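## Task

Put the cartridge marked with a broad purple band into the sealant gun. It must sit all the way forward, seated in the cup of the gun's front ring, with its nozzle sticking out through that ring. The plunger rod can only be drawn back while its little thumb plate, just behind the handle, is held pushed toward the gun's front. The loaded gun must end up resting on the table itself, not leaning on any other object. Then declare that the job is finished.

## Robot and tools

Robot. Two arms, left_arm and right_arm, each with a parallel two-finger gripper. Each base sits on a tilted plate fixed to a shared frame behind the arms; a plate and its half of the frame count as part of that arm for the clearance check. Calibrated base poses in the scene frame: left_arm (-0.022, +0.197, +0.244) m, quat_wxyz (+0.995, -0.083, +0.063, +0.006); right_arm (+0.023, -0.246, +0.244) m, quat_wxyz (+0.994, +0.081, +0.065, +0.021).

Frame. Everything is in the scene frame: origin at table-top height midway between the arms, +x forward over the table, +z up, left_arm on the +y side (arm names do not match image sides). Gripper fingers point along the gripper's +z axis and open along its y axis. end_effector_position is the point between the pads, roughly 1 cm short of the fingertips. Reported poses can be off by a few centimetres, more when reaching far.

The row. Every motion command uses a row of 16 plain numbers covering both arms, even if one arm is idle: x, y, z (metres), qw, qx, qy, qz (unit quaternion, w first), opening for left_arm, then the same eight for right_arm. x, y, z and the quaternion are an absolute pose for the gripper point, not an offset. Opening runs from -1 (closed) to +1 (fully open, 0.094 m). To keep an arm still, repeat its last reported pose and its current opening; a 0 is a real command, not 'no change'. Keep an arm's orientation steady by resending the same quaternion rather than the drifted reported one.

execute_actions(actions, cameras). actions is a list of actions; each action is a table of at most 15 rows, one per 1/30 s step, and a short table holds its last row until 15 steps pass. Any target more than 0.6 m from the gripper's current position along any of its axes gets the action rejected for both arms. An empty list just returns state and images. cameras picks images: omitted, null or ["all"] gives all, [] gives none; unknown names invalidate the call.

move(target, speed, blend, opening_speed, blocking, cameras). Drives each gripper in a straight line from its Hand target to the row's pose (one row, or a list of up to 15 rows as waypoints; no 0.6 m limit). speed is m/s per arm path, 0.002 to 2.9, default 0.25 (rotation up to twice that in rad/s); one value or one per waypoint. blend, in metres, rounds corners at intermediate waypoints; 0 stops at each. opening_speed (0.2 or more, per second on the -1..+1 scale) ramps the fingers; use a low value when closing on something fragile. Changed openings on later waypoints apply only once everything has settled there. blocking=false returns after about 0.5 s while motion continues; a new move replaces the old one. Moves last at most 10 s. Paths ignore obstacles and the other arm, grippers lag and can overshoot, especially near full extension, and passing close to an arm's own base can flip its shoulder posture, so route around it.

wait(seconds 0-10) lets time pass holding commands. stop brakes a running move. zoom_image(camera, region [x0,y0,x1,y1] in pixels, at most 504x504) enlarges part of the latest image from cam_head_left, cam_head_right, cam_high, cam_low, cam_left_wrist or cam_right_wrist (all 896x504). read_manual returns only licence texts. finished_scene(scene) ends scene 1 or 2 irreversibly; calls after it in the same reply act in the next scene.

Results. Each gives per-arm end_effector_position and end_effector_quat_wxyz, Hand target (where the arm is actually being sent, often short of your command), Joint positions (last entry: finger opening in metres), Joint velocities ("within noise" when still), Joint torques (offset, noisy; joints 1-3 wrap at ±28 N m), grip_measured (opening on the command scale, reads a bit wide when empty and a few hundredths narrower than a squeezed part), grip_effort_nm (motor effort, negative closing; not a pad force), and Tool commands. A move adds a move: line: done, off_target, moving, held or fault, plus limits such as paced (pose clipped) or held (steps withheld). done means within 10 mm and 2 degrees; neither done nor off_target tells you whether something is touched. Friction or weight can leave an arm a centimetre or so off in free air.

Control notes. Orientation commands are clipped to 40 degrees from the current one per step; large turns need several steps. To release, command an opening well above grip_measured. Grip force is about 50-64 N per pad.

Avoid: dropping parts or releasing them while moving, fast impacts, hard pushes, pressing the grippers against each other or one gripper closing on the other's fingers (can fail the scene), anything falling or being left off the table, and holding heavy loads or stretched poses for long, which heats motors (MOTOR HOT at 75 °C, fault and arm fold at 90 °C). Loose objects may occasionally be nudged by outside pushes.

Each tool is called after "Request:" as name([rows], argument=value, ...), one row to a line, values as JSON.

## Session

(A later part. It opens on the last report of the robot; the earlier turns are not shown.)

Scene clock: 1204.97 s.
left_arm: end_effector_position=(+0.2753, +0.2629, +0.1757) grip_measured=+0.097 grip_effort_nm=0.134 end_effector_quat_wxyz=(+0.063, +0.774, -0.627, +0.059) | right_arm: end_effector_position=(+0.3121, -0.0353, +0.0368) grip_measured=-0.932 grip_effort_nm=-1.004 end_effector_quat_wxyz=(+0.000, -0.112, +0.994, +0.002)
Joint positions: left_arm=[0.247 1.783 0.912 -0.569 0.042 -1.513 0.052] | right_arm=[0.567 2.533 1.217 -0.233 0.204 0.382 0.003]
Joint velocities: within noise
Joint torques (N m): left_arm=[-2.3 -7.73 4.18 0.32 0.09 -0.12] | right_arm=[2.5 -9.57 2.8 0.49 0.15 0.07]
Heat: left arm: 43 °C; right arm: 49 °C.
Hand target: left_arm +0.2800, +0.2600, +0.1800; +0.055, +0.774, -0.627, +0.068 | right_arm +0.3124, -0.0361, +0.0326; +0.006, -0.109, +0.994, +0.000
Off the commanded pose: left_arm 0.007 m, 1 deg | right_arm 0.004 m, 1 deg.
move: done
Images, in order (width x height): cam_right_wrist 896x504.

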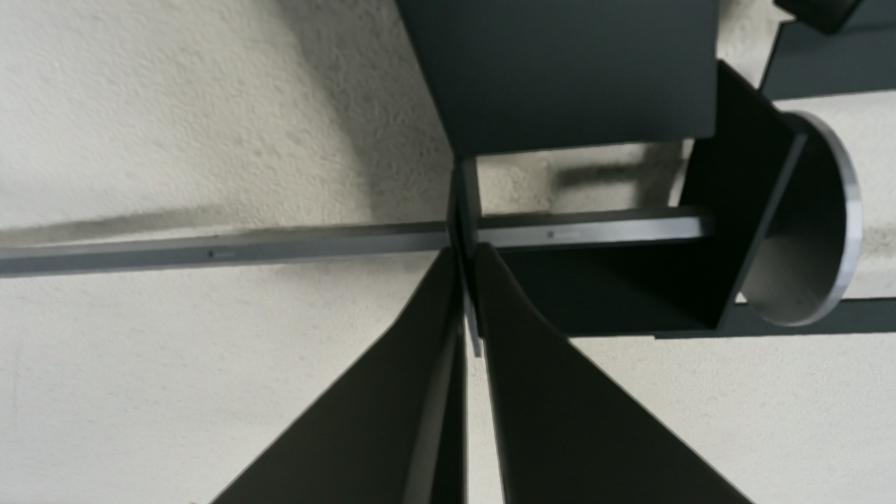

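Request:
move(target=[0.254,0.196,0.045,0.0547,0.7741,-0.6269,0.0679,0.1,0.3125,-0.0360,0.0325,0.006,-0.1089,0.9941,0,-0.97], speed=0.12, cameras=["cam_left_wrist","cam_right_wrist","cam_head_left"])

Scene clock: 1209.27 s.
left_arm: end_effector_position=(+0.2581, +0.1996, +0.0498) grip_measured=+0.097 grip_effort_nm=0.144 end_effector_quat_wxyz=(+0.054, +0.774, -0.626, +0.074) | right_arm: end_effector_position=(+0.3121, -0.0353, +0.0368) grip_measured=-0.932 grip_effort_nm=-1.009 end_effector_quat_wxyz=(+0.000, -0.112, +0.994, +0.002)
Joint positions: left_arm=[0.109 2.22 0.743 0.075 0.032 -1.649 0.052] | right_arm=[0.567 2.533 1.217 -0.233 0.204 0.382 0.003]
Joint velocities: within noise
Joint torques (N m): left_arm=[-2.59 -5.38 1.2 0.45 0.01 -0.11] | right_arm=[2.43 -9.52 2.8 0.49 0.11 0.06]
Heat: left arm: 42 °C; right arm: 49 °C.
Hand target: left_arm +0.2539, +0.1961, +0.0452; +0.055, +0.774, -0.627, +0.068 | right_arm +0.3124, -0.0361, +0.0326; +0.006, -0.109, +0.994, +0.000
Off the commanded pose: left_arm 0.007 m, 1 deg | right_arm 0.004 m, 1 deg.
move: done
Images, in order (width x height): cam_head_left 896x504, cam_left_wrist 896x504, cam_right_wrist 896x504.

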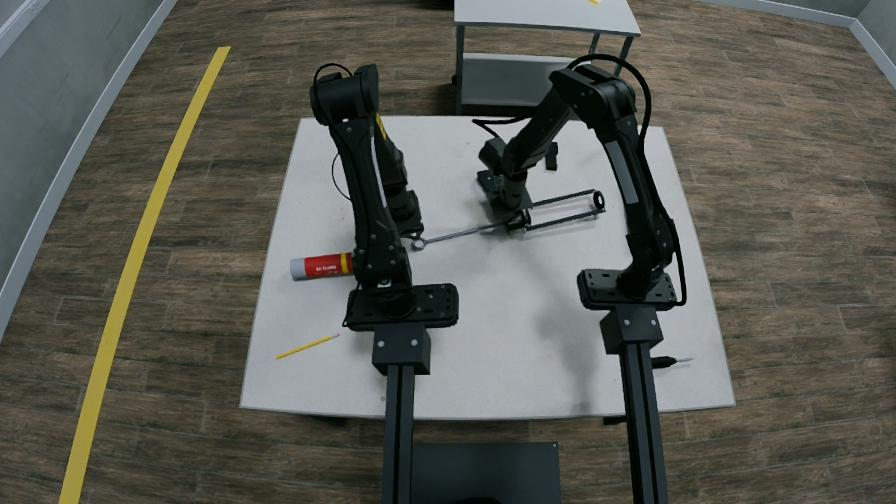

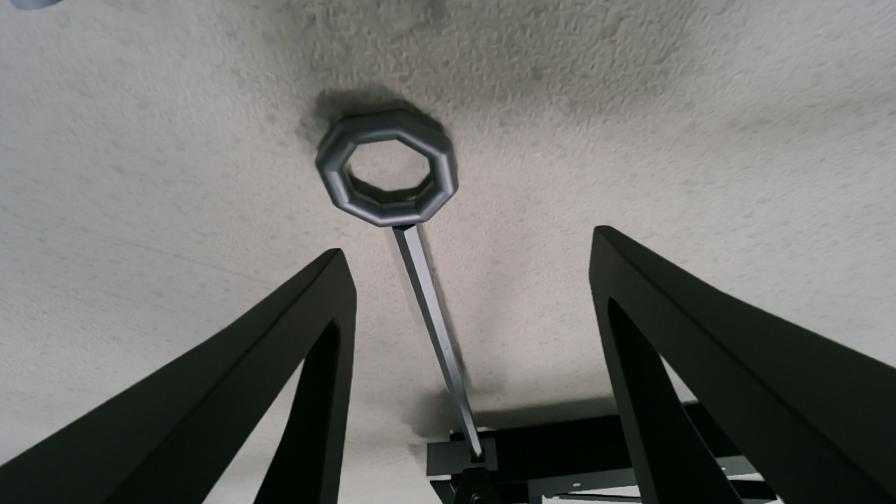

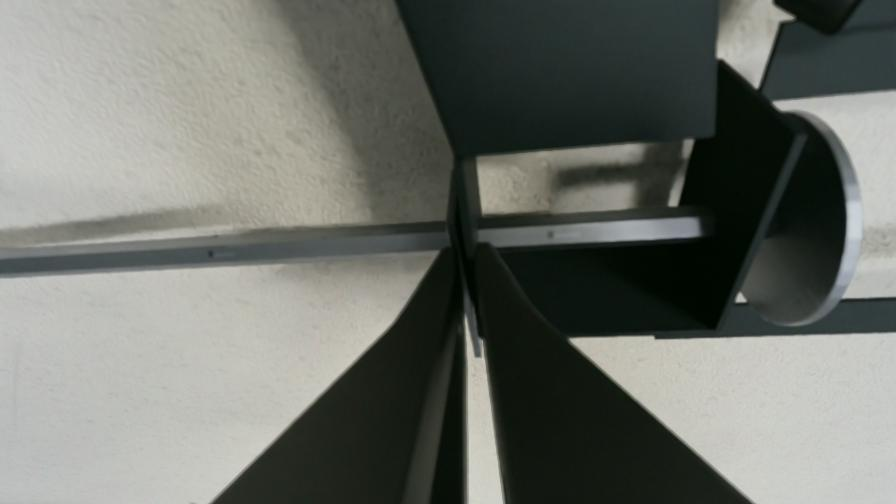

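Request:
move(target=[0.236,0.190,0.030,0.0547,0.7741,-0.6269,0.0679,0.1,0.3125,-0.0360,0.0325,0.006,-0.1089,0.9941,0,-0.97], speed=0.08, cameras=["cam_left_wrist"])

Scene clock: 1220.13 s.
left_arm: end_effector_position=(+0.2406, +0.1938, +0.0345) grip_measured=+0.097 grip_effort_nm=0.134 end_effector_quat_wxyz=(+0.053, +0.775, -0.626, +0.074) | right_arm: end_effector_position=(+0.3121, -0.0353, +0.0368) grip_measured=-0.932 grip_effort_nm=-1.004 end_effector_quat_wxyz=(+0.000, -0.112, +0.994, +0.002)
Joint positions: left_arm=[0.105 2.28 0.686 0.193 0.031 -1.655 0.052] | right_arm=[0.567 2.533 1.217 -0.233 0.204 0.382 0.003]
Joint velocities: within noise
Joint torques (N m): left_arm=[-2.78 -5.05 0.51 0.41 0 -0.13] | right_arm=[2.45 -9.46 2.77 0.5 0.11 0.06]
Heat: left arm: 41 °C; right arm: 49 °C.
Hand target: left_arm +0.2359, +0.1901, +0.0303; +0.055, +0.774, -0.627, +0.068 | right_arm +0.3124, -0.0361, +0.0326; +0.006, -0.109, +0.994, +0.000
Off the commanded pose: left_arm 0.007 m, 1 deg | right_arm 0.004 m, 1 deg.
move: done
Images, in order (width x height): cam_left_wrist 896x504.

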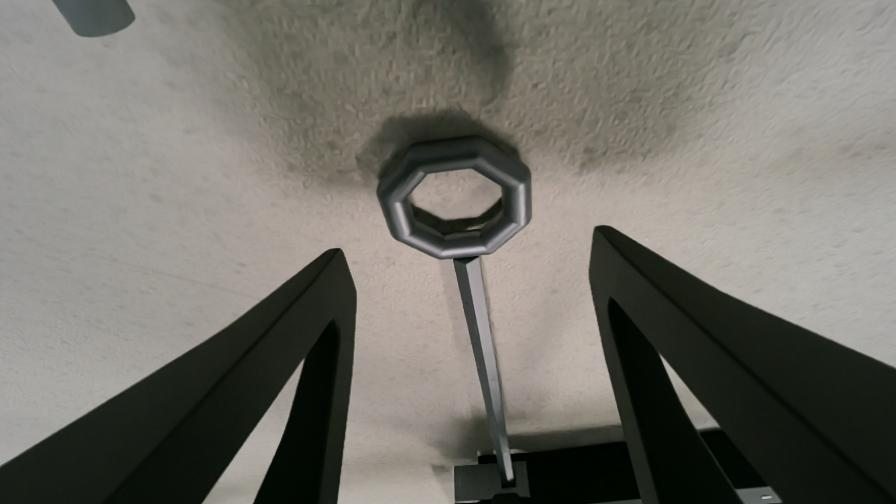

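Request:
move(target=[0.2335,0.1925,0.0085,0.0547,0.7741,-0.6269,0.0679,0.1,0.3125,-0.0360,0.0325,0.006,-0.1089,0.9941,0,-0.97], speed=0.05, cameras=["cam_left_wrist"])

Scene clock: 1226.87 s.
left_arm: end_effector_position=(+0.2357, +0.1901, +0.0142) grip_measured=+0.097 grip_effort_nm=0.139 end_effector_quat_wxyz=(+0.056, +0.774, -0.627, +0.071) | right_arm: end_effector_position=(+0.3121, -0.0353, +0.0368) grip_measured=-0.932 grip_effort_nm=-1.004 end_effector_quat_wxyz=(+0.000, -0.112, +0.994, +0.002)
Joint positions: left_arm=[0.105 2.376 0.706 0.263 0.03 -1.653 0.052] | right_arm=[0.567 2.533 1.217 -0.233 0.204 0.382 0.003]
Joint velocities: within noise
Joint torques (N m): left_arm=[-0.64 -4.9 0.88 0.43 0 0.11] | right_arm=[2.44 -9.55 2.76 0.48 0.1 0.05]
Heat: left arm: 41 °C; right arm: 49 °C.
Hand target: left_arm +0.2335, +0.1925, +0.0087; +0.055, +0.774, -0.627, +0.068 | right_arm +0.3124, -0.0361, +0.0326; +0.006, -0.109, +0.994, +0.000
Off the commanded pose: left_arm 0.007 m, 0 deg | right_arm 0.004 m, 1 deg.
move: done
Images, in order (width x height): cam_left_wrist 896x504.

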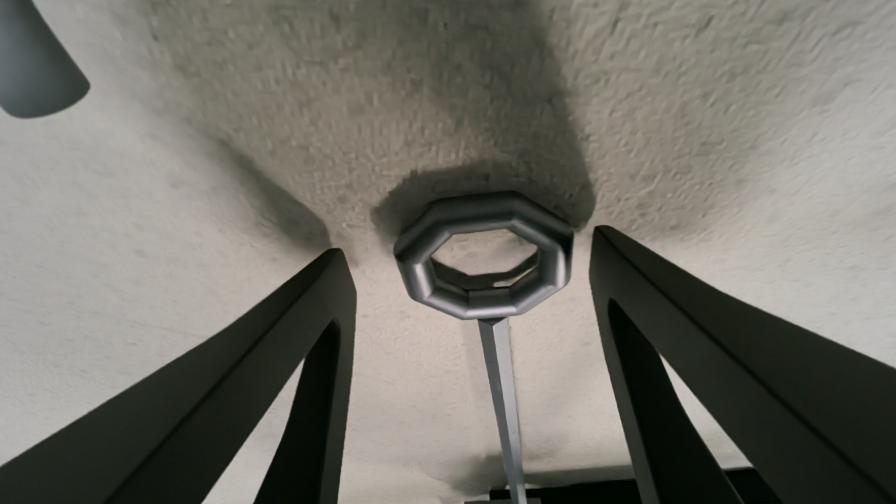

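Request:
move(target=[0.2375,0.1995,0.0085,0.0547,0.7741,-0.6269,0.0679,0.1,0.3125,-0.0360,0.0325,0.006,-0.1089,0.9941,0,-0.97], speed=0.05, cameras=["cam_left_wrist"])

Scene clock: 1231.80 s.
left_arm: end_effector_position=(+0.2439, +0.1989, +0.0132) grip_measured=+0.097 grip_effort_nm=0.129 end_effector_quat_wxyz=(+0.047, +0.776, -0.624, +0.076) | right_arm: end_effector_position=(+0.3121, -0.0353, +0.0368) grip_measured=-0.932 grip_effort_nm=-1.009 end_effector_quat_wxyz=(+0.000, -0.112, +0.994, +0.002)
Joint positions: left_arm=[0.131 2.376 0.723 0.264 0.03 -1.632 0.052] | right_arm=[0.567 2.533 1.217 -0.233 0.204 0.382 0.003]
Joint velocities: within noise
Joint torques (N m): left_arm=[-0.91 -5.5 1.06 0.26 0.07 0.15] | right_arm=[2.5 -9.55 2.81 0.47 0.11 0.04]
Heat: left arm: 41 °C; right arm: 49 °C.
Hand target: left_arm +0.2375, +0.1995, +0.0088; +0.055, +0.774, -0.627, +0.068 | right_arm +0.3124, -0.0361, +0.0326; +0.006, -0.109, +0.994, +0.000
Off the commanded pose: left_arm 0.008 m, 1 deg | right_arm 0.004 m, 1 deg.
move: done
Images, in order (width x height): cam_left_wrist 896x504.

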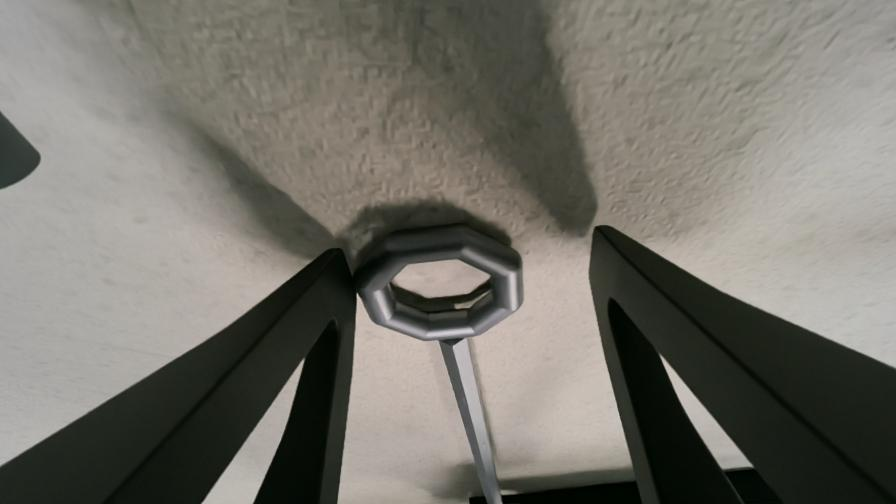

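Request:
move(target=[0.2330,0.1985,0.0095,0.0547,0.7741,-0.6269,0.0679,0.1,0.3125,-0.0360,0.0325,0.006,-0.1089,0.9941,0,-0.97], speed=0.05, cameras=["cam_left_wrist"])

Scene clock: 1234.20 s.
left_arm: end_effector_position=(+0.2392, +0.1982, +0.0131) grip_measured=+0.097 grip_effort_nm=0.139 end_effector_quat_wxyz=(+0.051, +0.776, -0.625, +0.073) | right_arm: end_effector_position=(+0.3121, -0.0353, +0.0368) grip_measured=-0.932 grip_effort_nm=-1.009 end_effector_quat_wxyz=(+0.000, -0.112, +0.994, +0.002)
Joint positions: left_arm=[0.131 2.376 0.714 0.264 0.03 -1.632 0.052] | right_arm=[0.567 2.533 1.217 -0.233 0.204 0.382 0.003]
Joint velocities: within noise
Joint torques (N m): left_arm=[-0.94 -5.6 -0.09 0.36 0.06 0.12] | right_arm=[2.39 -9.43 2.82 0.48 0.1 0.06]
Heat: left arm: 41 °C; right arm: 49 °C.
Hand target: left_arm +0.2330, +0.1985, +0.0097; +0.055, +0.774, -0.627, +0.068 | right_arm +0.3124, -0.0361, +0.0326; +0.006, -0.109, +0.994, +0.000
Off the commanded pose: left_arm 0.007 m, 1 deg | right_arm 0.004 m, 1 deg.
move: done
Images, in order (width x height): cam_left_wrist 896x504.

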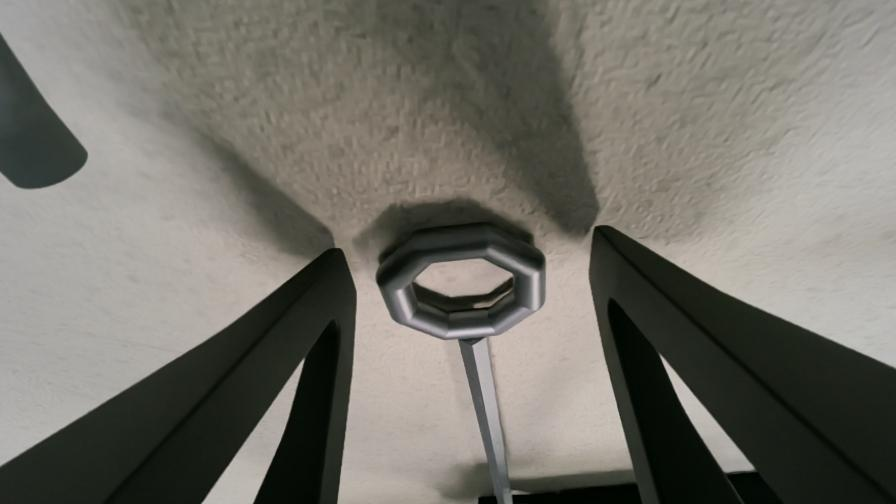

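Request:
move(target=[0.2330,0.1985,0.0095,0.0547,0.7741,-0.6269,0.0679,-0.4,0.3125,-0.0360,0.0325,0.006,-0.1089,0.9941,0,-0.97], speed=0.05, opening_speed=0.3, cameras=["cam_left_wrist","cam_right_wrist"])

Scene clock: 1238.23 s.
left_arm: end_effector_position=(+0.2391, +0.1982, +0.0131) grip_measured=-0.278 grip_effort_nm=-1.023 end_effector_quat_wxyz=(+0.051, +0.776, -0.625, +0.073) | right_arm: end_effector_position=(+0.3122, -0.0352, +0.0368) grip_measured=-0.932 grip_effort_nm=-1.009 end_effector_quat_wxyz=(+0.001, -0.112, +0.994, +0.002)
Joint positions: left_arm=[0.131 2.376 0.714 0.263 0.03 -1.63 0.034] | right_arm=[0.567 2.533 1.217 -0.232 0.204 0.382 0.003]
Joint velocities: within noise
Joint torques (N m): left_arm=[-0.94 -5.7 -0.02 0.35 0.02 0.1] | right_arm=[2.35 -9.48 2.77 0.48 0.1 0.06]
Heat: left arm: 41 °C; right arm: 49 °C.
Hand target: left_arm +0.2330, +0.1985, +0.0097; +0.055, +0.774, -0.627, +0.068 | right_arm +0.3124, -0.0361, +0.0326; +0.006, -0.109, +0.994, +0.000
Off the commanded pose: left_arm 0.007 m, 1 deg | right_arm 0.004 m, 1 deg.
move: done
Images, in order (width x height): cam_left_wrist 896x504, cam_right_wrist 896x504.

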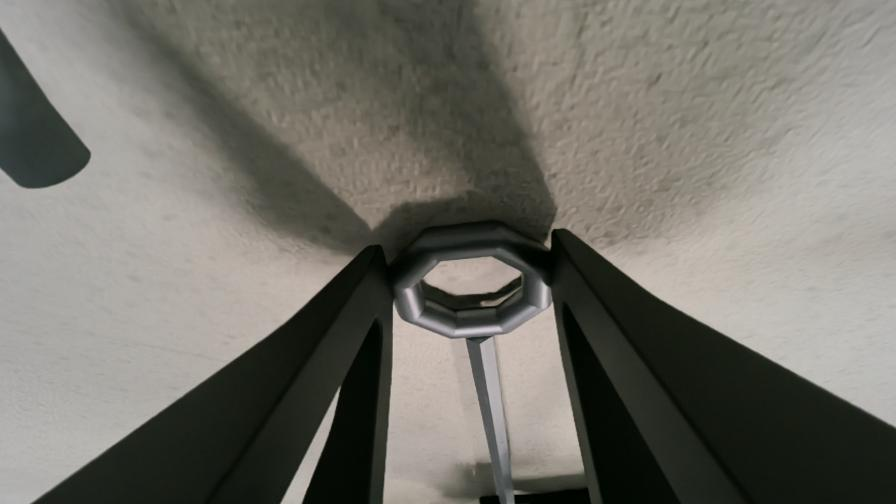

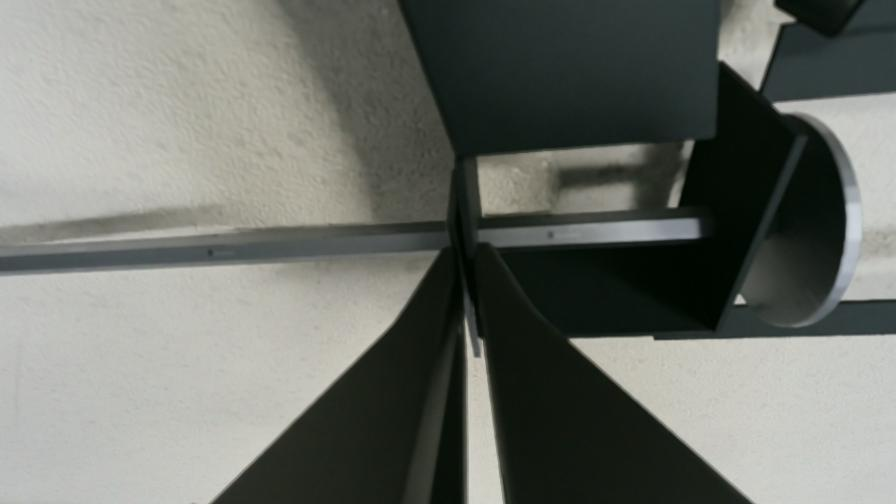

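Request:
move(target=[0.2270,0.2260,0.0100,0.0547,0.7741,-0.6269,0.0679,-0.4,0.3125,-0.0360,0.0325,0.006,-0.1089,0.9941,0,-0.97], speed=0.04, cameras=["cam_left_wrist","cam_right_wrist"])

Request:
zoom_image(camera="cam_right_wrist", region=[380, 80, 896, 400])

Scene clock: 1241.67 s.
left_arm: end_effector_position=(+0.2319, +0.2245, +0.0108) grip_measured=-0.397 grip_effort_nm=-0.134 end_effector_quat_wxyz=(+0.052, +0.777, -0.623, +0.076) | right_arm: end_effector_position=(+0.3121, -0.0342, +0.0368) grip_measured=-0.933 grip_effort_nm=-1.009 end_effector_quat_wxyz=(+0.000, -0.112, +0.994, +0.005)
Joint positions: left_arm=[0.241 2.37 0.706 0.262 0.055 -1.526 0.028] | right_arm=[0.567 2.533 1.217 -0.231 0.198 0.382 0.003]
Joint velocities: within noise
Joint torques (N m): left_arm=[-0.73 -6.57 -0.02 0.19 -0.04 0.19] | right_arm=[2.4 -9.46 2.73 0.47 0.15 0.06]
Heat: left arm: 41 °C; right arm: 49 °C.
Hand target: left_arm +0.2270, +0.2259, +0.0100; +0.055, +0.774, -0.627, +0.068 | right_arm +0.3124, -0.0361, +0.0326; +0.006, -0.109, +0.994, +0.000
Off the commanded pose: left_arm 0.005 m, 1 deg | right_arm 0.005 m, 1 deg.
move: done
Images, in order (width x height): cam_left_wrist 896x504, cam_right_wrist 896x504.

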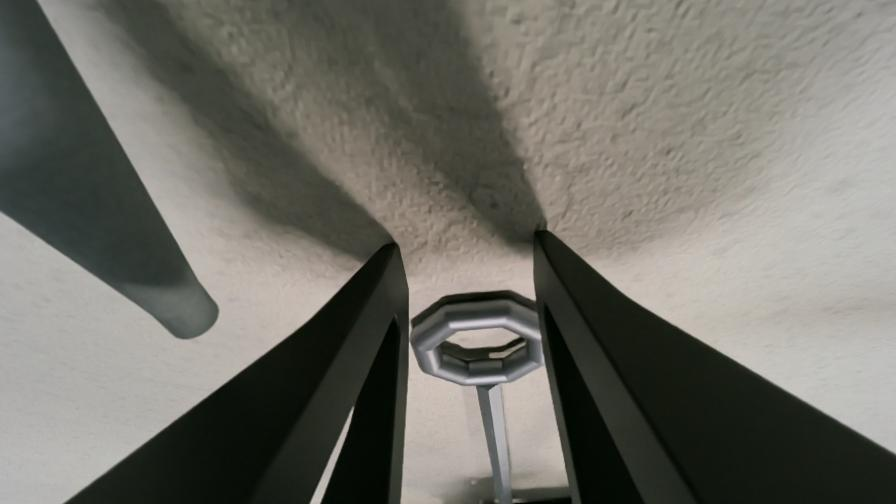

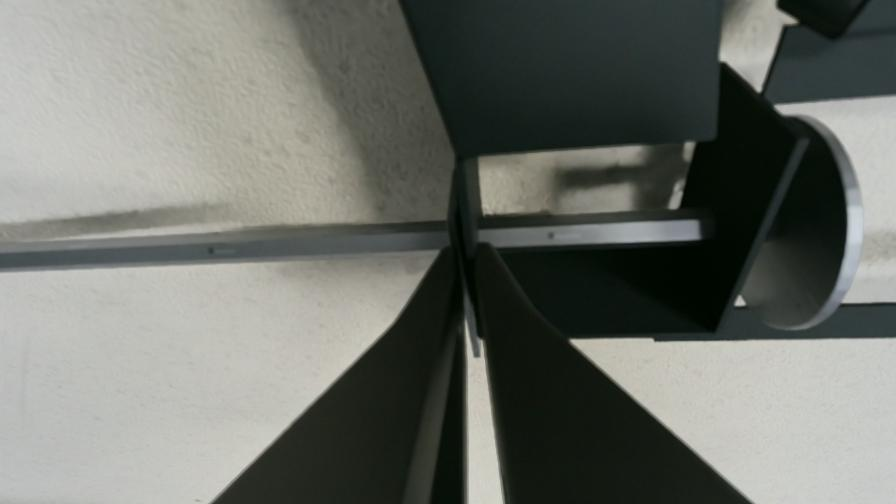

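Region (380, 80, 896, 400) is 516x320 pixels. A region can be at most 504 by 504 pixels.

Request:
zoom_image(camera="cam_right_wrist", region=[420, 130, 530, 380])

Request:
zoom_image(camera="cam_low", region=[480, 215, 590, 290])

Scaled by 2.016 from the camera's 896x504 image, which has a finer 1280x720 frame.

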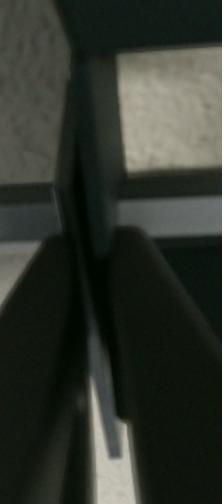

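This scene's latest camera images include none from cam_low. They are from: cam_left_wrist, cam_right_wrist. cam_low's image comes with the result of a call that names it in "cameras".

Request:
move([
  [0.2270,0.2260,0.0100,0.0547,0.7741,-0.6269,0.0679,0.1,0.3125,-0.0360,0.0325,0.006,-0.1089,0.9941,0,-0.97],
  [0.2330,0.1985,0.0095,0.0547,0.7741,-0.6269,0.0679,0.1,0.3125,-0.0360,0.0325,0.006,-0.1089,0.9941,0,-0.97],
], speed=0.04, cameras=["cam_left_wrist","cam_right_wrist"])

Scene clock: 1269.40 s.
left_arm: end_effector_position=(+0.2363, +0.2014, +0.0140) grip_measured=+0.097 grip_effort_nm=0.139 end_effector_quat_wxyz=(+0.053, +0.774, -0.627, +0.074) | right_arm: end_effector_position=(+0.3121, -0.0342, +0.0368) grip_measured=-0.933 grip_effort_nm=-1.009 end_effector_quat_wxyz=(+0.000, -0.112, +0.994, +0.005)
Joint positions: left_arm=[0.148 2.37 0.706 0.262 0.038 -1.609 0.052] | right_arm=[0.567 2.533 1.217 -0.231 0.198 0.382 0.003]
Joint velocities: within noise
Joint torques (N m): left_arm=[-2.37 -5.09 0.62 0.4 0.03 -0.12] | right_arm=[2.36 -9.36 2.85 0.47 0.14 0.05]
Heat: left arm: 42 °C; right arm: 49 °C.
Hand target: left_arm +0.2329, +0.1985, +0.0097; +0.055, +0.774, -0.627, +0.068 | right_arm +0.3124, -0.0361, +0.0326; +0.006, -0.109, +0.994, +0.000
Off the commanded pose: left_arm 0.006 m, 1 deg | right_arm 0.005 m, 1 deg.
move: done
Images, in order (width x height): cam_left_wrist 896x504, cam_right_wrist 896x504.

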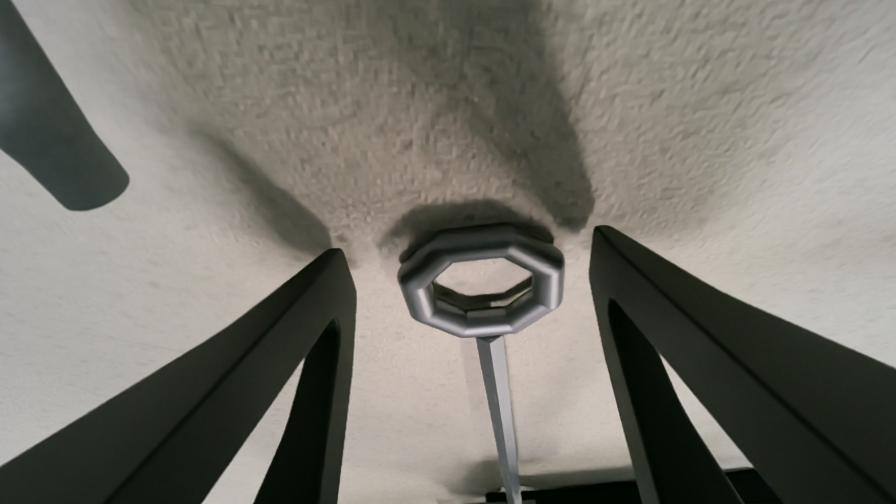

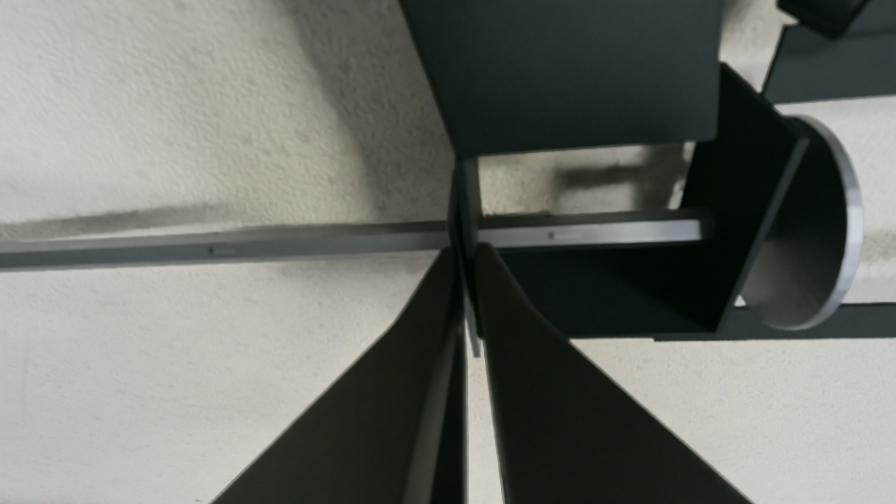

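Request:
move([
  [0.2340,0.1945,0.0075,0.0547,0.7741,-0.6269,0.0679,0.1,0.3125,-0.0360,0.0325,0.006,-0.1089,0.9941,0,-0.97],
  [0.2340,0.1945,0.0075,0.0547,0.7741,-0.6269,0.0679,-0.45,0.3125,-0.0360,0.0325,0.006,-0.1089,0.9941,0,-0.97],
], speed=0.04, cameras=["cam_left_wrist"])

Scene clock: 1275.33 s.
left_arm: end_effector_position=(+0.2369, +0.1981, +0.0124) grip_measured=-0.270 grip_effort_nm=-1.018 end_effector_quat_wxyz=(+0.054, +0.775, -0.626, +0.073) | right_arm: end_effector_position=(+0.3117, -0.0344, +0.0367) grip_measured=-0.933 grip_effort_nm=-1.009 end_effector_quat_wxyz=(+0.000, -0.112, +0.994, +0.005)
Joint positions: left_arm=[0.136 2.379 0.711 0.265 0.036 -1.625 0.034] | right_arm=[0.567 2.533 1.216 -0.231 0.198 0.382 0.003]
Joint velocities: within noise
Joint torques (N m): left_arm=[-2.61 -5.18 0.76 0.39 0.01 -0.1] | right_arm=[2.43 -9.48 2.85 0.47 0.14 0.05]
Heat: left arm: 42 °C; right arm: 49 °C.
Hand target: left_arm +0.2340, +0.1946, +0.0077; +0.055, +0.774, -0.627, +0.068 | right_arm +0.3124, -0.0361, +0.0326; +0.006, -0.109, +0.994, +0.000
Off the commanded pose: left_arm 0.007 m, 1 deg | right_arm 0.005 m, 1 deg.
move: done
Images, in order (width x height): cam_left_wrist 896x504.

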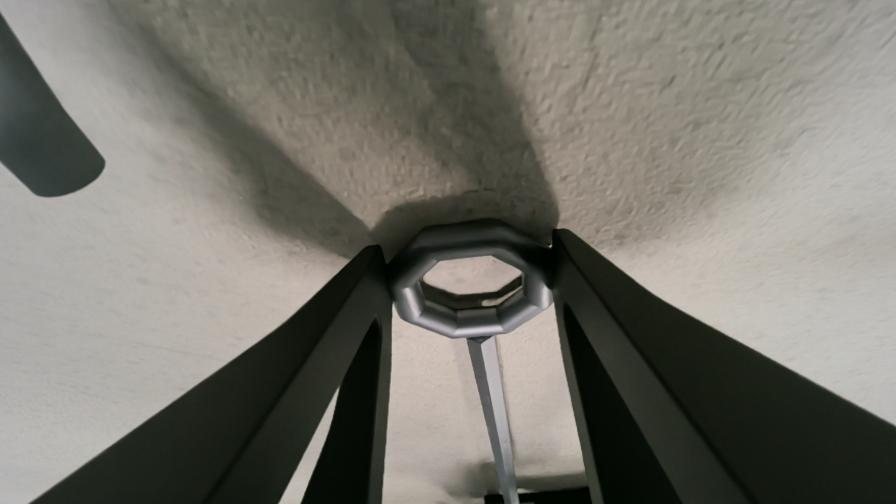

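Pull by small increments.

Request:
move(target=[0.2320,0.2060,0.0085,0.0547,0.7741,-0.6269,0.0679,-0.45,0.3125,-0.0360,0.0325,0.006,-0.1089,0.9941,0,-0.97], speed=0.04, cameras=["cam_left_wrist","cam_right_wrist"])

Scene clock: 1278.37 s.
left_arm: end_effector_position=(+0.2368, +0.1993, +0.0124) grip_measured=-0.271 grip_effort_nm=-1.023 end_effector_quat_wxyz=(+0.059, +0.772, -0.627, +0.080) | right_arm: end_effector_position=(+0.3116, -0.0343, +0.0367) grip_measured=-0.933 grip_effort_nm=-1.009 end_effector_quat_wxyz=(+0.000, -0.112, +0.994, +0.005)
Joint positions: left_arm=[0.152 2.379 0.711 0.265 0.056 -1.602 0.034] | right_arm=[0.567 2.533 1.216 -0.231 0.198 0.382 0.003]
Joint velocities: within noise
Joint torques (N m): left_arm=[-0.28 -5.98 0.31 0.32 -0.11 0.13] | right_arm=[2.37 -9.43 2.84 0.48 0.16 0.05]
Heat: left arm: 42 °C; right arm: 49 °C.
Hand target: left_arm +0.2321, +0.2059, +0.0087; +0.055, +0.774, -0.627, +0.068 | right_arm +0.3124, -0.0361, +0.0326; +0.006, -0.109, +0.994, +0.000
Off the commanded pose: left_arm 0.009 m, 2 deg | right_arm 0.005 m, 1 deg.
move: done
Images, in order (width x height): cam_left_wrist 896x504, cam_right_wrist 896x504.

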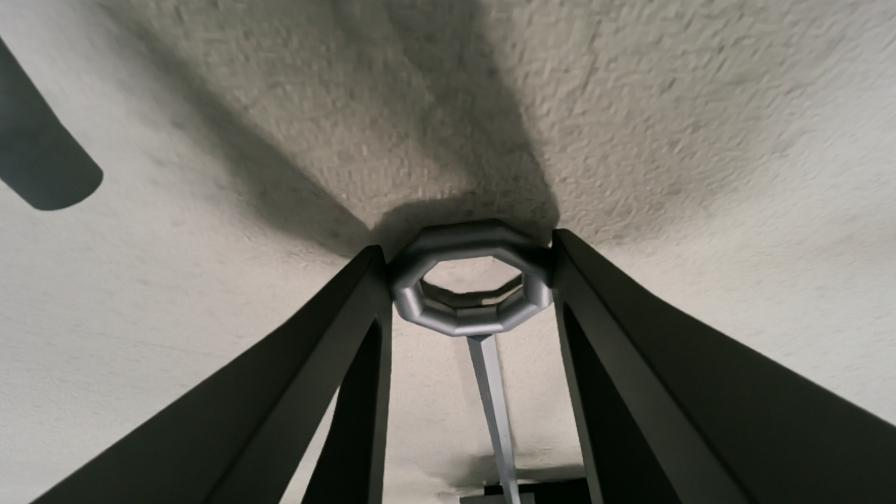

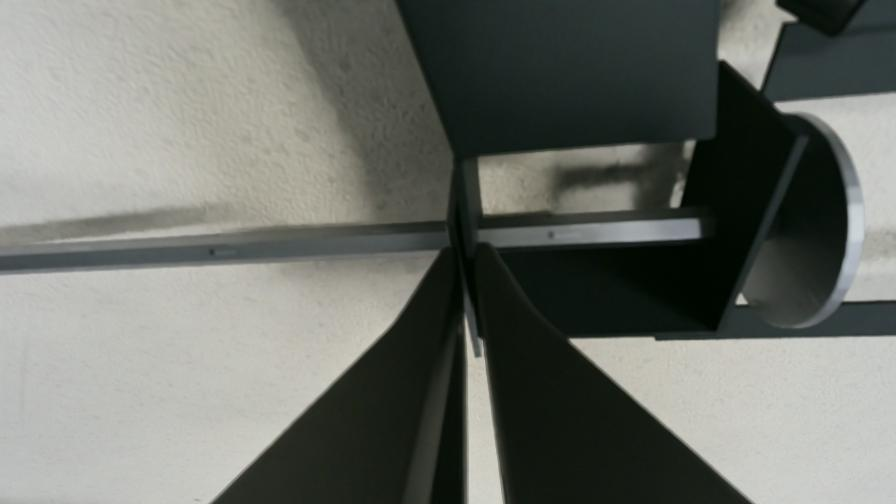

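Request:
move(target=[0.2310,0.2120,0.0095,0.0547,0.7741,-0.6269,0.0679,-0.5,0.3125,-0.0360,0.0325,0.006,-0.1089,0.9941,0,-0.97], speed=0.04, cameras=["cam_left_wrist","cam_right_wrist"])

Scene clock: 1281.33 s.
left_arm: end_effector_position=(+0.2365, +0.2018, +0.0122) grip_measured=-0.271 grip_effort_nm=-1.028 end_effector_quat_wxyz=(+0.063, +0.771, -0.628, +0.086) | right_arm: end_effector_position=(+0.3112, -0.0325, +0.0367) grip_measured=-0.933 grip_effort_nm=-1.004 end_effector_quat_wxyz=(-0.001, -0.112, +0.994, +0.010)
Joint positions: left_arm=[0.172 2.379 0.711 0.265 0.074 -1.581 0.034] | right_arm=[0.567 2.533 1.216 -0.228 0.188 0.382 0.003]
Joint velocities: within noise
Joint torques (N m): left_arm=[0.13 -6.63 0.06 0.25 -0.23 0.15] | right_arm=[2.36 -9.55 2.88 0.44 0.25 0.08]
Heat: left arm: 42 °C; right arm: 49 °C.
Hand target: left_arm +0.2310, +0.2118, +0.0097; +0.055, +0.774, -0.627, +0.068 | right_arm +0.3124, -0.0361, +0.0326; +0.006, -0.109, +0.994, +0.000
Off the commanded pose: left_arm 0.012 m, 2 deg | right_arm 0.006 m, 1 deg.
move: off_target (left_arm)
Images, in order (width x height): cam_left_wrist 896x504, cam_right_wrist 896x504.

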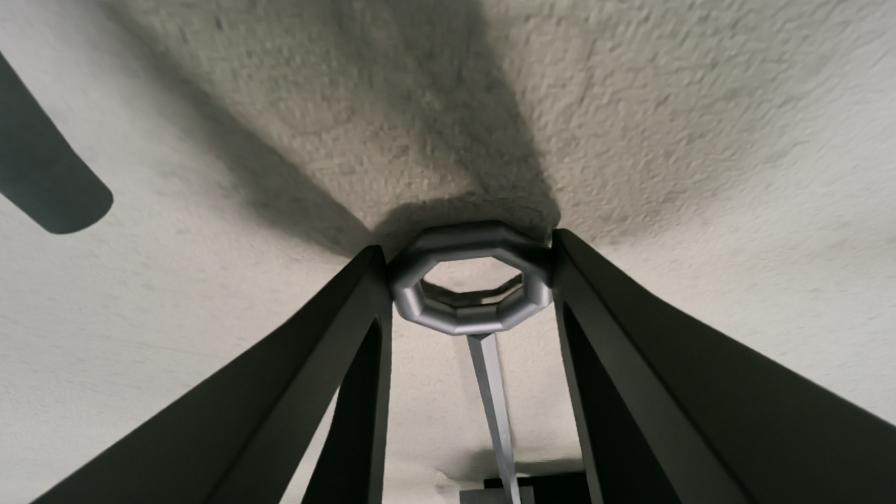

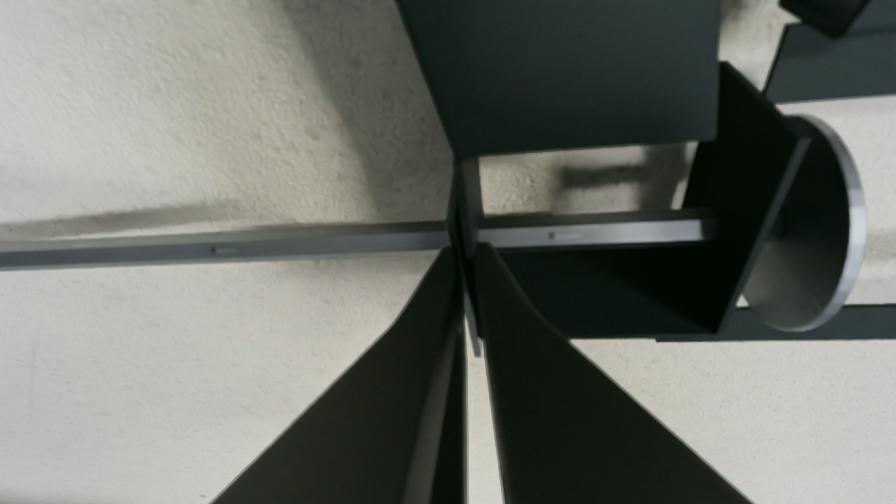

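Request:
move(target=[0.2310,0.2120,0.0095,0.0547,0.7741,-0.6269,0.0679,-0.5,0.3125,-0.0360,0.0325,0.006,-0.1089,0.9941,0,-1.0], speed=0.04, cameras=["cam_left_wrist","cam_right_wrist"])

Request:
zoom_image(camera="cam_right_wrist", region=[400, 130, 560, 380])

Scene clock: 1285.57 s.
left_arm: end_effector_position=(+0.2365, +0.2018, +0.0122) grip_measured=-0.271 grip_effort_nm=-1.033 end_effector_quat_wxyz=(+0.063, +0.771, -0.628, +0.086) | right_arm: end_effector_position=(+0.3112, -0.0325, +0.0367) grip_measured=-0.933 grip_effort_nm=-1.004 end_effector_quat_wxyz=(-0.001, -0.112, +0.994, +0.010)
Joint positions: left_arm=[0.172 2.379 0.711 0.265 0.074 -1.581 0.034] | right_arm=[0.567 2.533 1.216 -0.228 0.188 0.382 0.003]
Joint velocities: within noise
Joint torques (N m): left_arm=[0.12 -6.49 0.06 0.24 -0.25 0.14] | right_arm=[2.32 -9.5 2.86 0.43 0.24 0.06]
Heat: left arm: 42 °C; right arm: 49 °C.
Hand target: left_arm +0.2310, +0.2118, +0.0097; +0.055, +0.774, -0.627, +0.068 | right_arm +0.3124, -0.0361, +0.0326; +0.006, -0.109, +0.994, +0.000
Off the commanded pose: left_arm 0.012 m, 2 deg | right_arm 0.006 m, 1 deg.
move: off_target (left_arm)
Images, in order (width x height): cam_left_wrist 896x504, cam_right_wrist 896x504.

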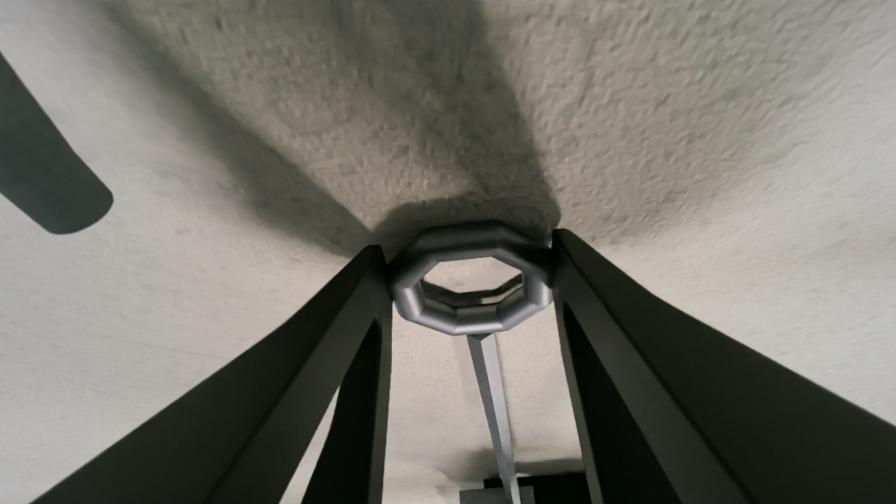

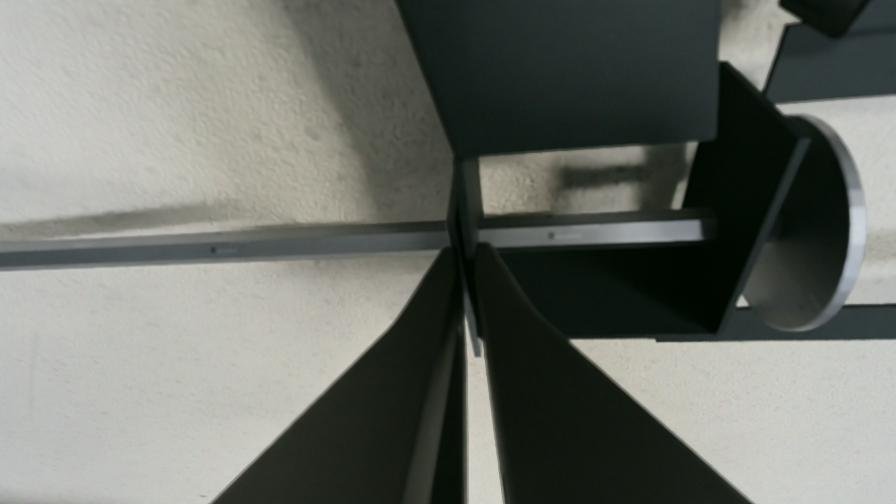

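Scaled by 2.016 from the camera's 896x504 image, which has a finer 1280x720 frame.

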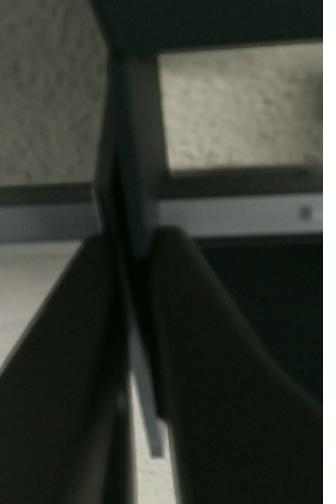

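Request:
move([
  [0.2325,0.2020,0.0085,0.0547,0.7741,-0.6269,0.0679,-0.5,0.3125,-0.0360,0.0325,0.006,-0.1089,0.9941,0,-0.8],
  [0.2325,0.2020,0.0085,0.0547,0.7741,-0.6269,0.0679,-0.5,0.3115,-0.0360,0.0380,0.006,-0.1089,0.9941,0,-0.8],
], speed=0.03, cameras=["cam_low","cam_right_wrist"])

Request:
zoom_image(camera="cam_low", region=[490, 210, 590, 290])

Scene clock: 1294.03 s.
left_arm: end_effector_position=(+0.2365, +0.2012, +0.0122) grip_measured=-0.271 grip_effort_nm=-1.023 end_effector_quat_wxyz=(+0.060, +0.773, -0.627, +0.081) | right_arm: end_effector_position=(+0.3110, -0.0314, +0.0364) grip_measured=-0.802 grip_effort_nm=0.149 end_effector_quat_wxyz=(-0.001, -0.110, +0.994, +0.013)
Joint positions: left_arm=[0.161 2.379 0.711 0.265 0.06 -1.594 0.034] | right_arm=[0.568 2.533 1.213 -0.22 0.184 0.384 0.009]
Joint velocities: within noise
Joint torques (N m): left_arm=[-2.25 -5.72 0.31 0.33 -0.16 -0.1] | right_arm=[2.74 -11.02 2.32 0.26 0.29 0.11]
Heat: left arm: 42 °C; right arm: 49 °C.
Hand target: left_arm +0.2326, +0.2021, +0.0087; +0.055, +0.774, -0.627, +0.068 | right_arm +0.3114, -0.0360, +0.0380; +0.006, -0.109, +0.994, +0.000
Off the commanded pose: left_arm 0.005 m, 2 deg | right_arm 0.005 m, 2 deg.
move: done
Images, in order (width x height): cam_low 896x504, cam_right_wrist 896x504.

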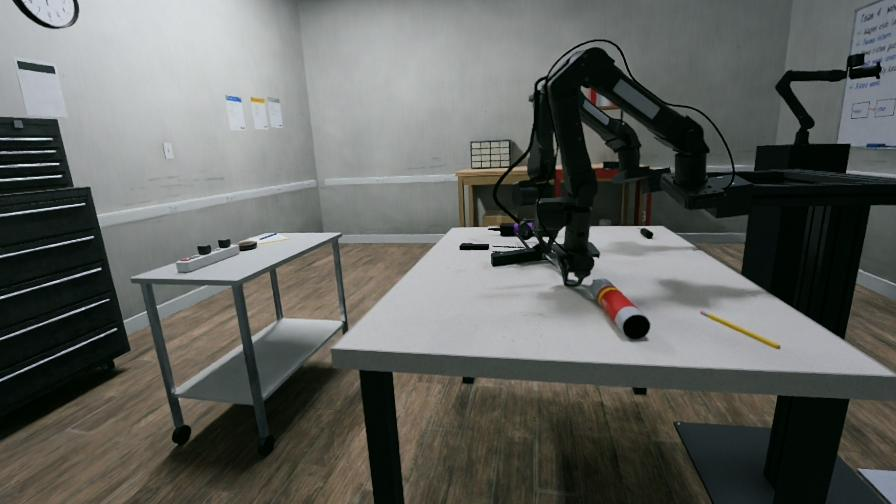

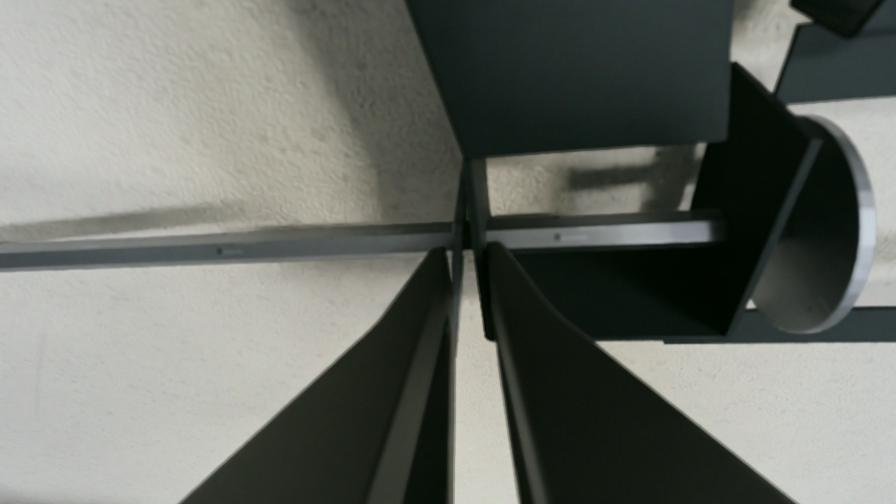

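Scaled by 5.040 from the camera's 896x504 image, which has a finer 1280x720 frame.

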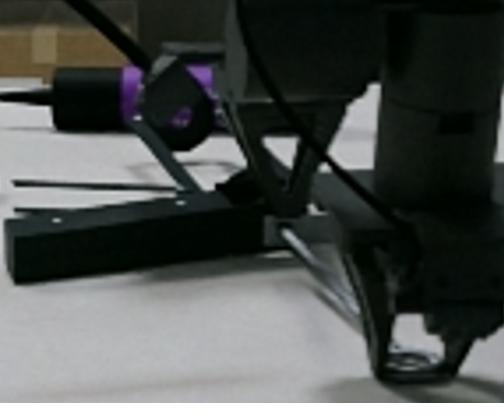

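Request:
move([
  [0.2325,0.2020,0.0085,0.0547,0.7741,-0.6269,0.0679,-0.5,0.3125,-0.0370,0.0440,0.006,-0.1089,0.9941,0,-0.7],
], speed=0.03, cameras=["cam_right_wrist"])

Scene clock: 1299.63 s.
left_arm: end_effector_position=(+0.2365, +0.2012, +0.0122) grip_measured=-0.271 grip_effort_nm=-1.028 end_effector_quat_wxyz=(+0.060, +0.773, -0.627, +0.081) | right_arm: end_effector_position=(+0.3100, -0.0333, +0.0359) grip_measured=-0.703 grip_effort_nm=0.159 end_effector_quat_wxyz=(-0.001, -0.110, +0.994, +0.010)
Joint positions: left_arm=[0.161 2.379 0.711 0.265 0.06 -1.595 0.034] | right_arm=[0.568 2.533 1.208 -0.219 0.19 0.385 0.014]
Joint velocities: within noise
Joint torques (N m): left_arm=[-2.35 -5.65 0.38 0.31 -0.17 -0.16] | right_arm=[2.8 -12.79 2.18 0.11 0.22 0.08]
Heat: left arm: 42 °C; right arm: 50 °C.
Hand target: left_arm +0.2326, +0.2021, +0.0087; +0.055, +0.774, -0.627, +0.068 | right_arm +0.3124, -0.0369, +0.0437; +0.006, -0.109, +0.994, +0.000
Off the commanded pose: left_arm 0.005 m, 2 deg | right_arm 0.009 m, 1 deg.
move: done
Images, in order (width x height): cam_right_wrist 896x504.

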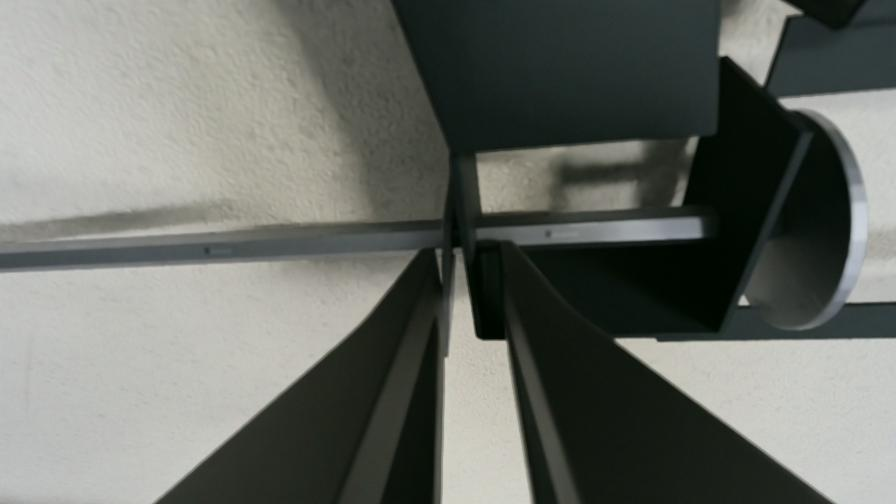

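Request:
move([
  [0.2325,0.2020,0.0085,0.0547,0.7741,-0.6269,0.0679,-0.5,0.3135,-0.0380,0.0490,0.006,-0.1089,0.9941,0,-0.6],
], speed=0.03, cameras=["cam_right_wrist"])

Scene clock: 1302.37 s.
left_arm: end_effector_position=(+0.2365, +0.2012, +0.0122) grip_measured=-0.271 grip_effort_nm=-1.023 end_effector_quat_wxyz=(+0.060, +0.773, -0.627, +0.081) | right_arm: end_effector_position=(+0.3081, -0.0358, +0.0367) grip_measured=-0.603 grip_effort_nm=0.159 end_effector_quat_wxyz=(-0.002, -0.111, +0.994, +0.006)
Joint positions: left_arm=[0.161 2.379 0.711 0.265 0.06 -1.595 0.034] | right_arm=[0.568 2.527 1.2 -0.223 0.194 0.385 0.019]
Joint velocities: within noise
Joint torques (N m): left_arm=[-2.29 -5.65 0.16 0.34 -0.18 -0.11] | right_arm=[2.63 -13.75 2.56 -0.03 0.18 0.07]
Heat: left arm: 42 °C; right arm: 50 °C.
Hand target: left_arm +0.2326, +0.2021, +0.0087; +0.055, +0.774, -0.627, +0.068 | right_arm +0.3134, -0.0379, +0.0485; +0.006, -0.109, +0.994, +0.000
Off the commanded pose: left_arm 0.005 m, 2 deg | right_arm 0.014 m, 1 deg.
move: off_target (right_arm)
Images, in order (width x height): cam_right_wrist 896x504.

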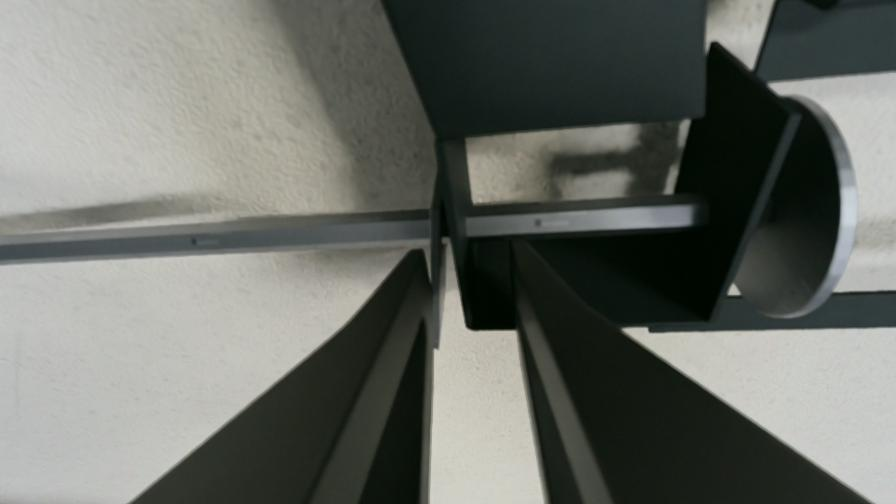

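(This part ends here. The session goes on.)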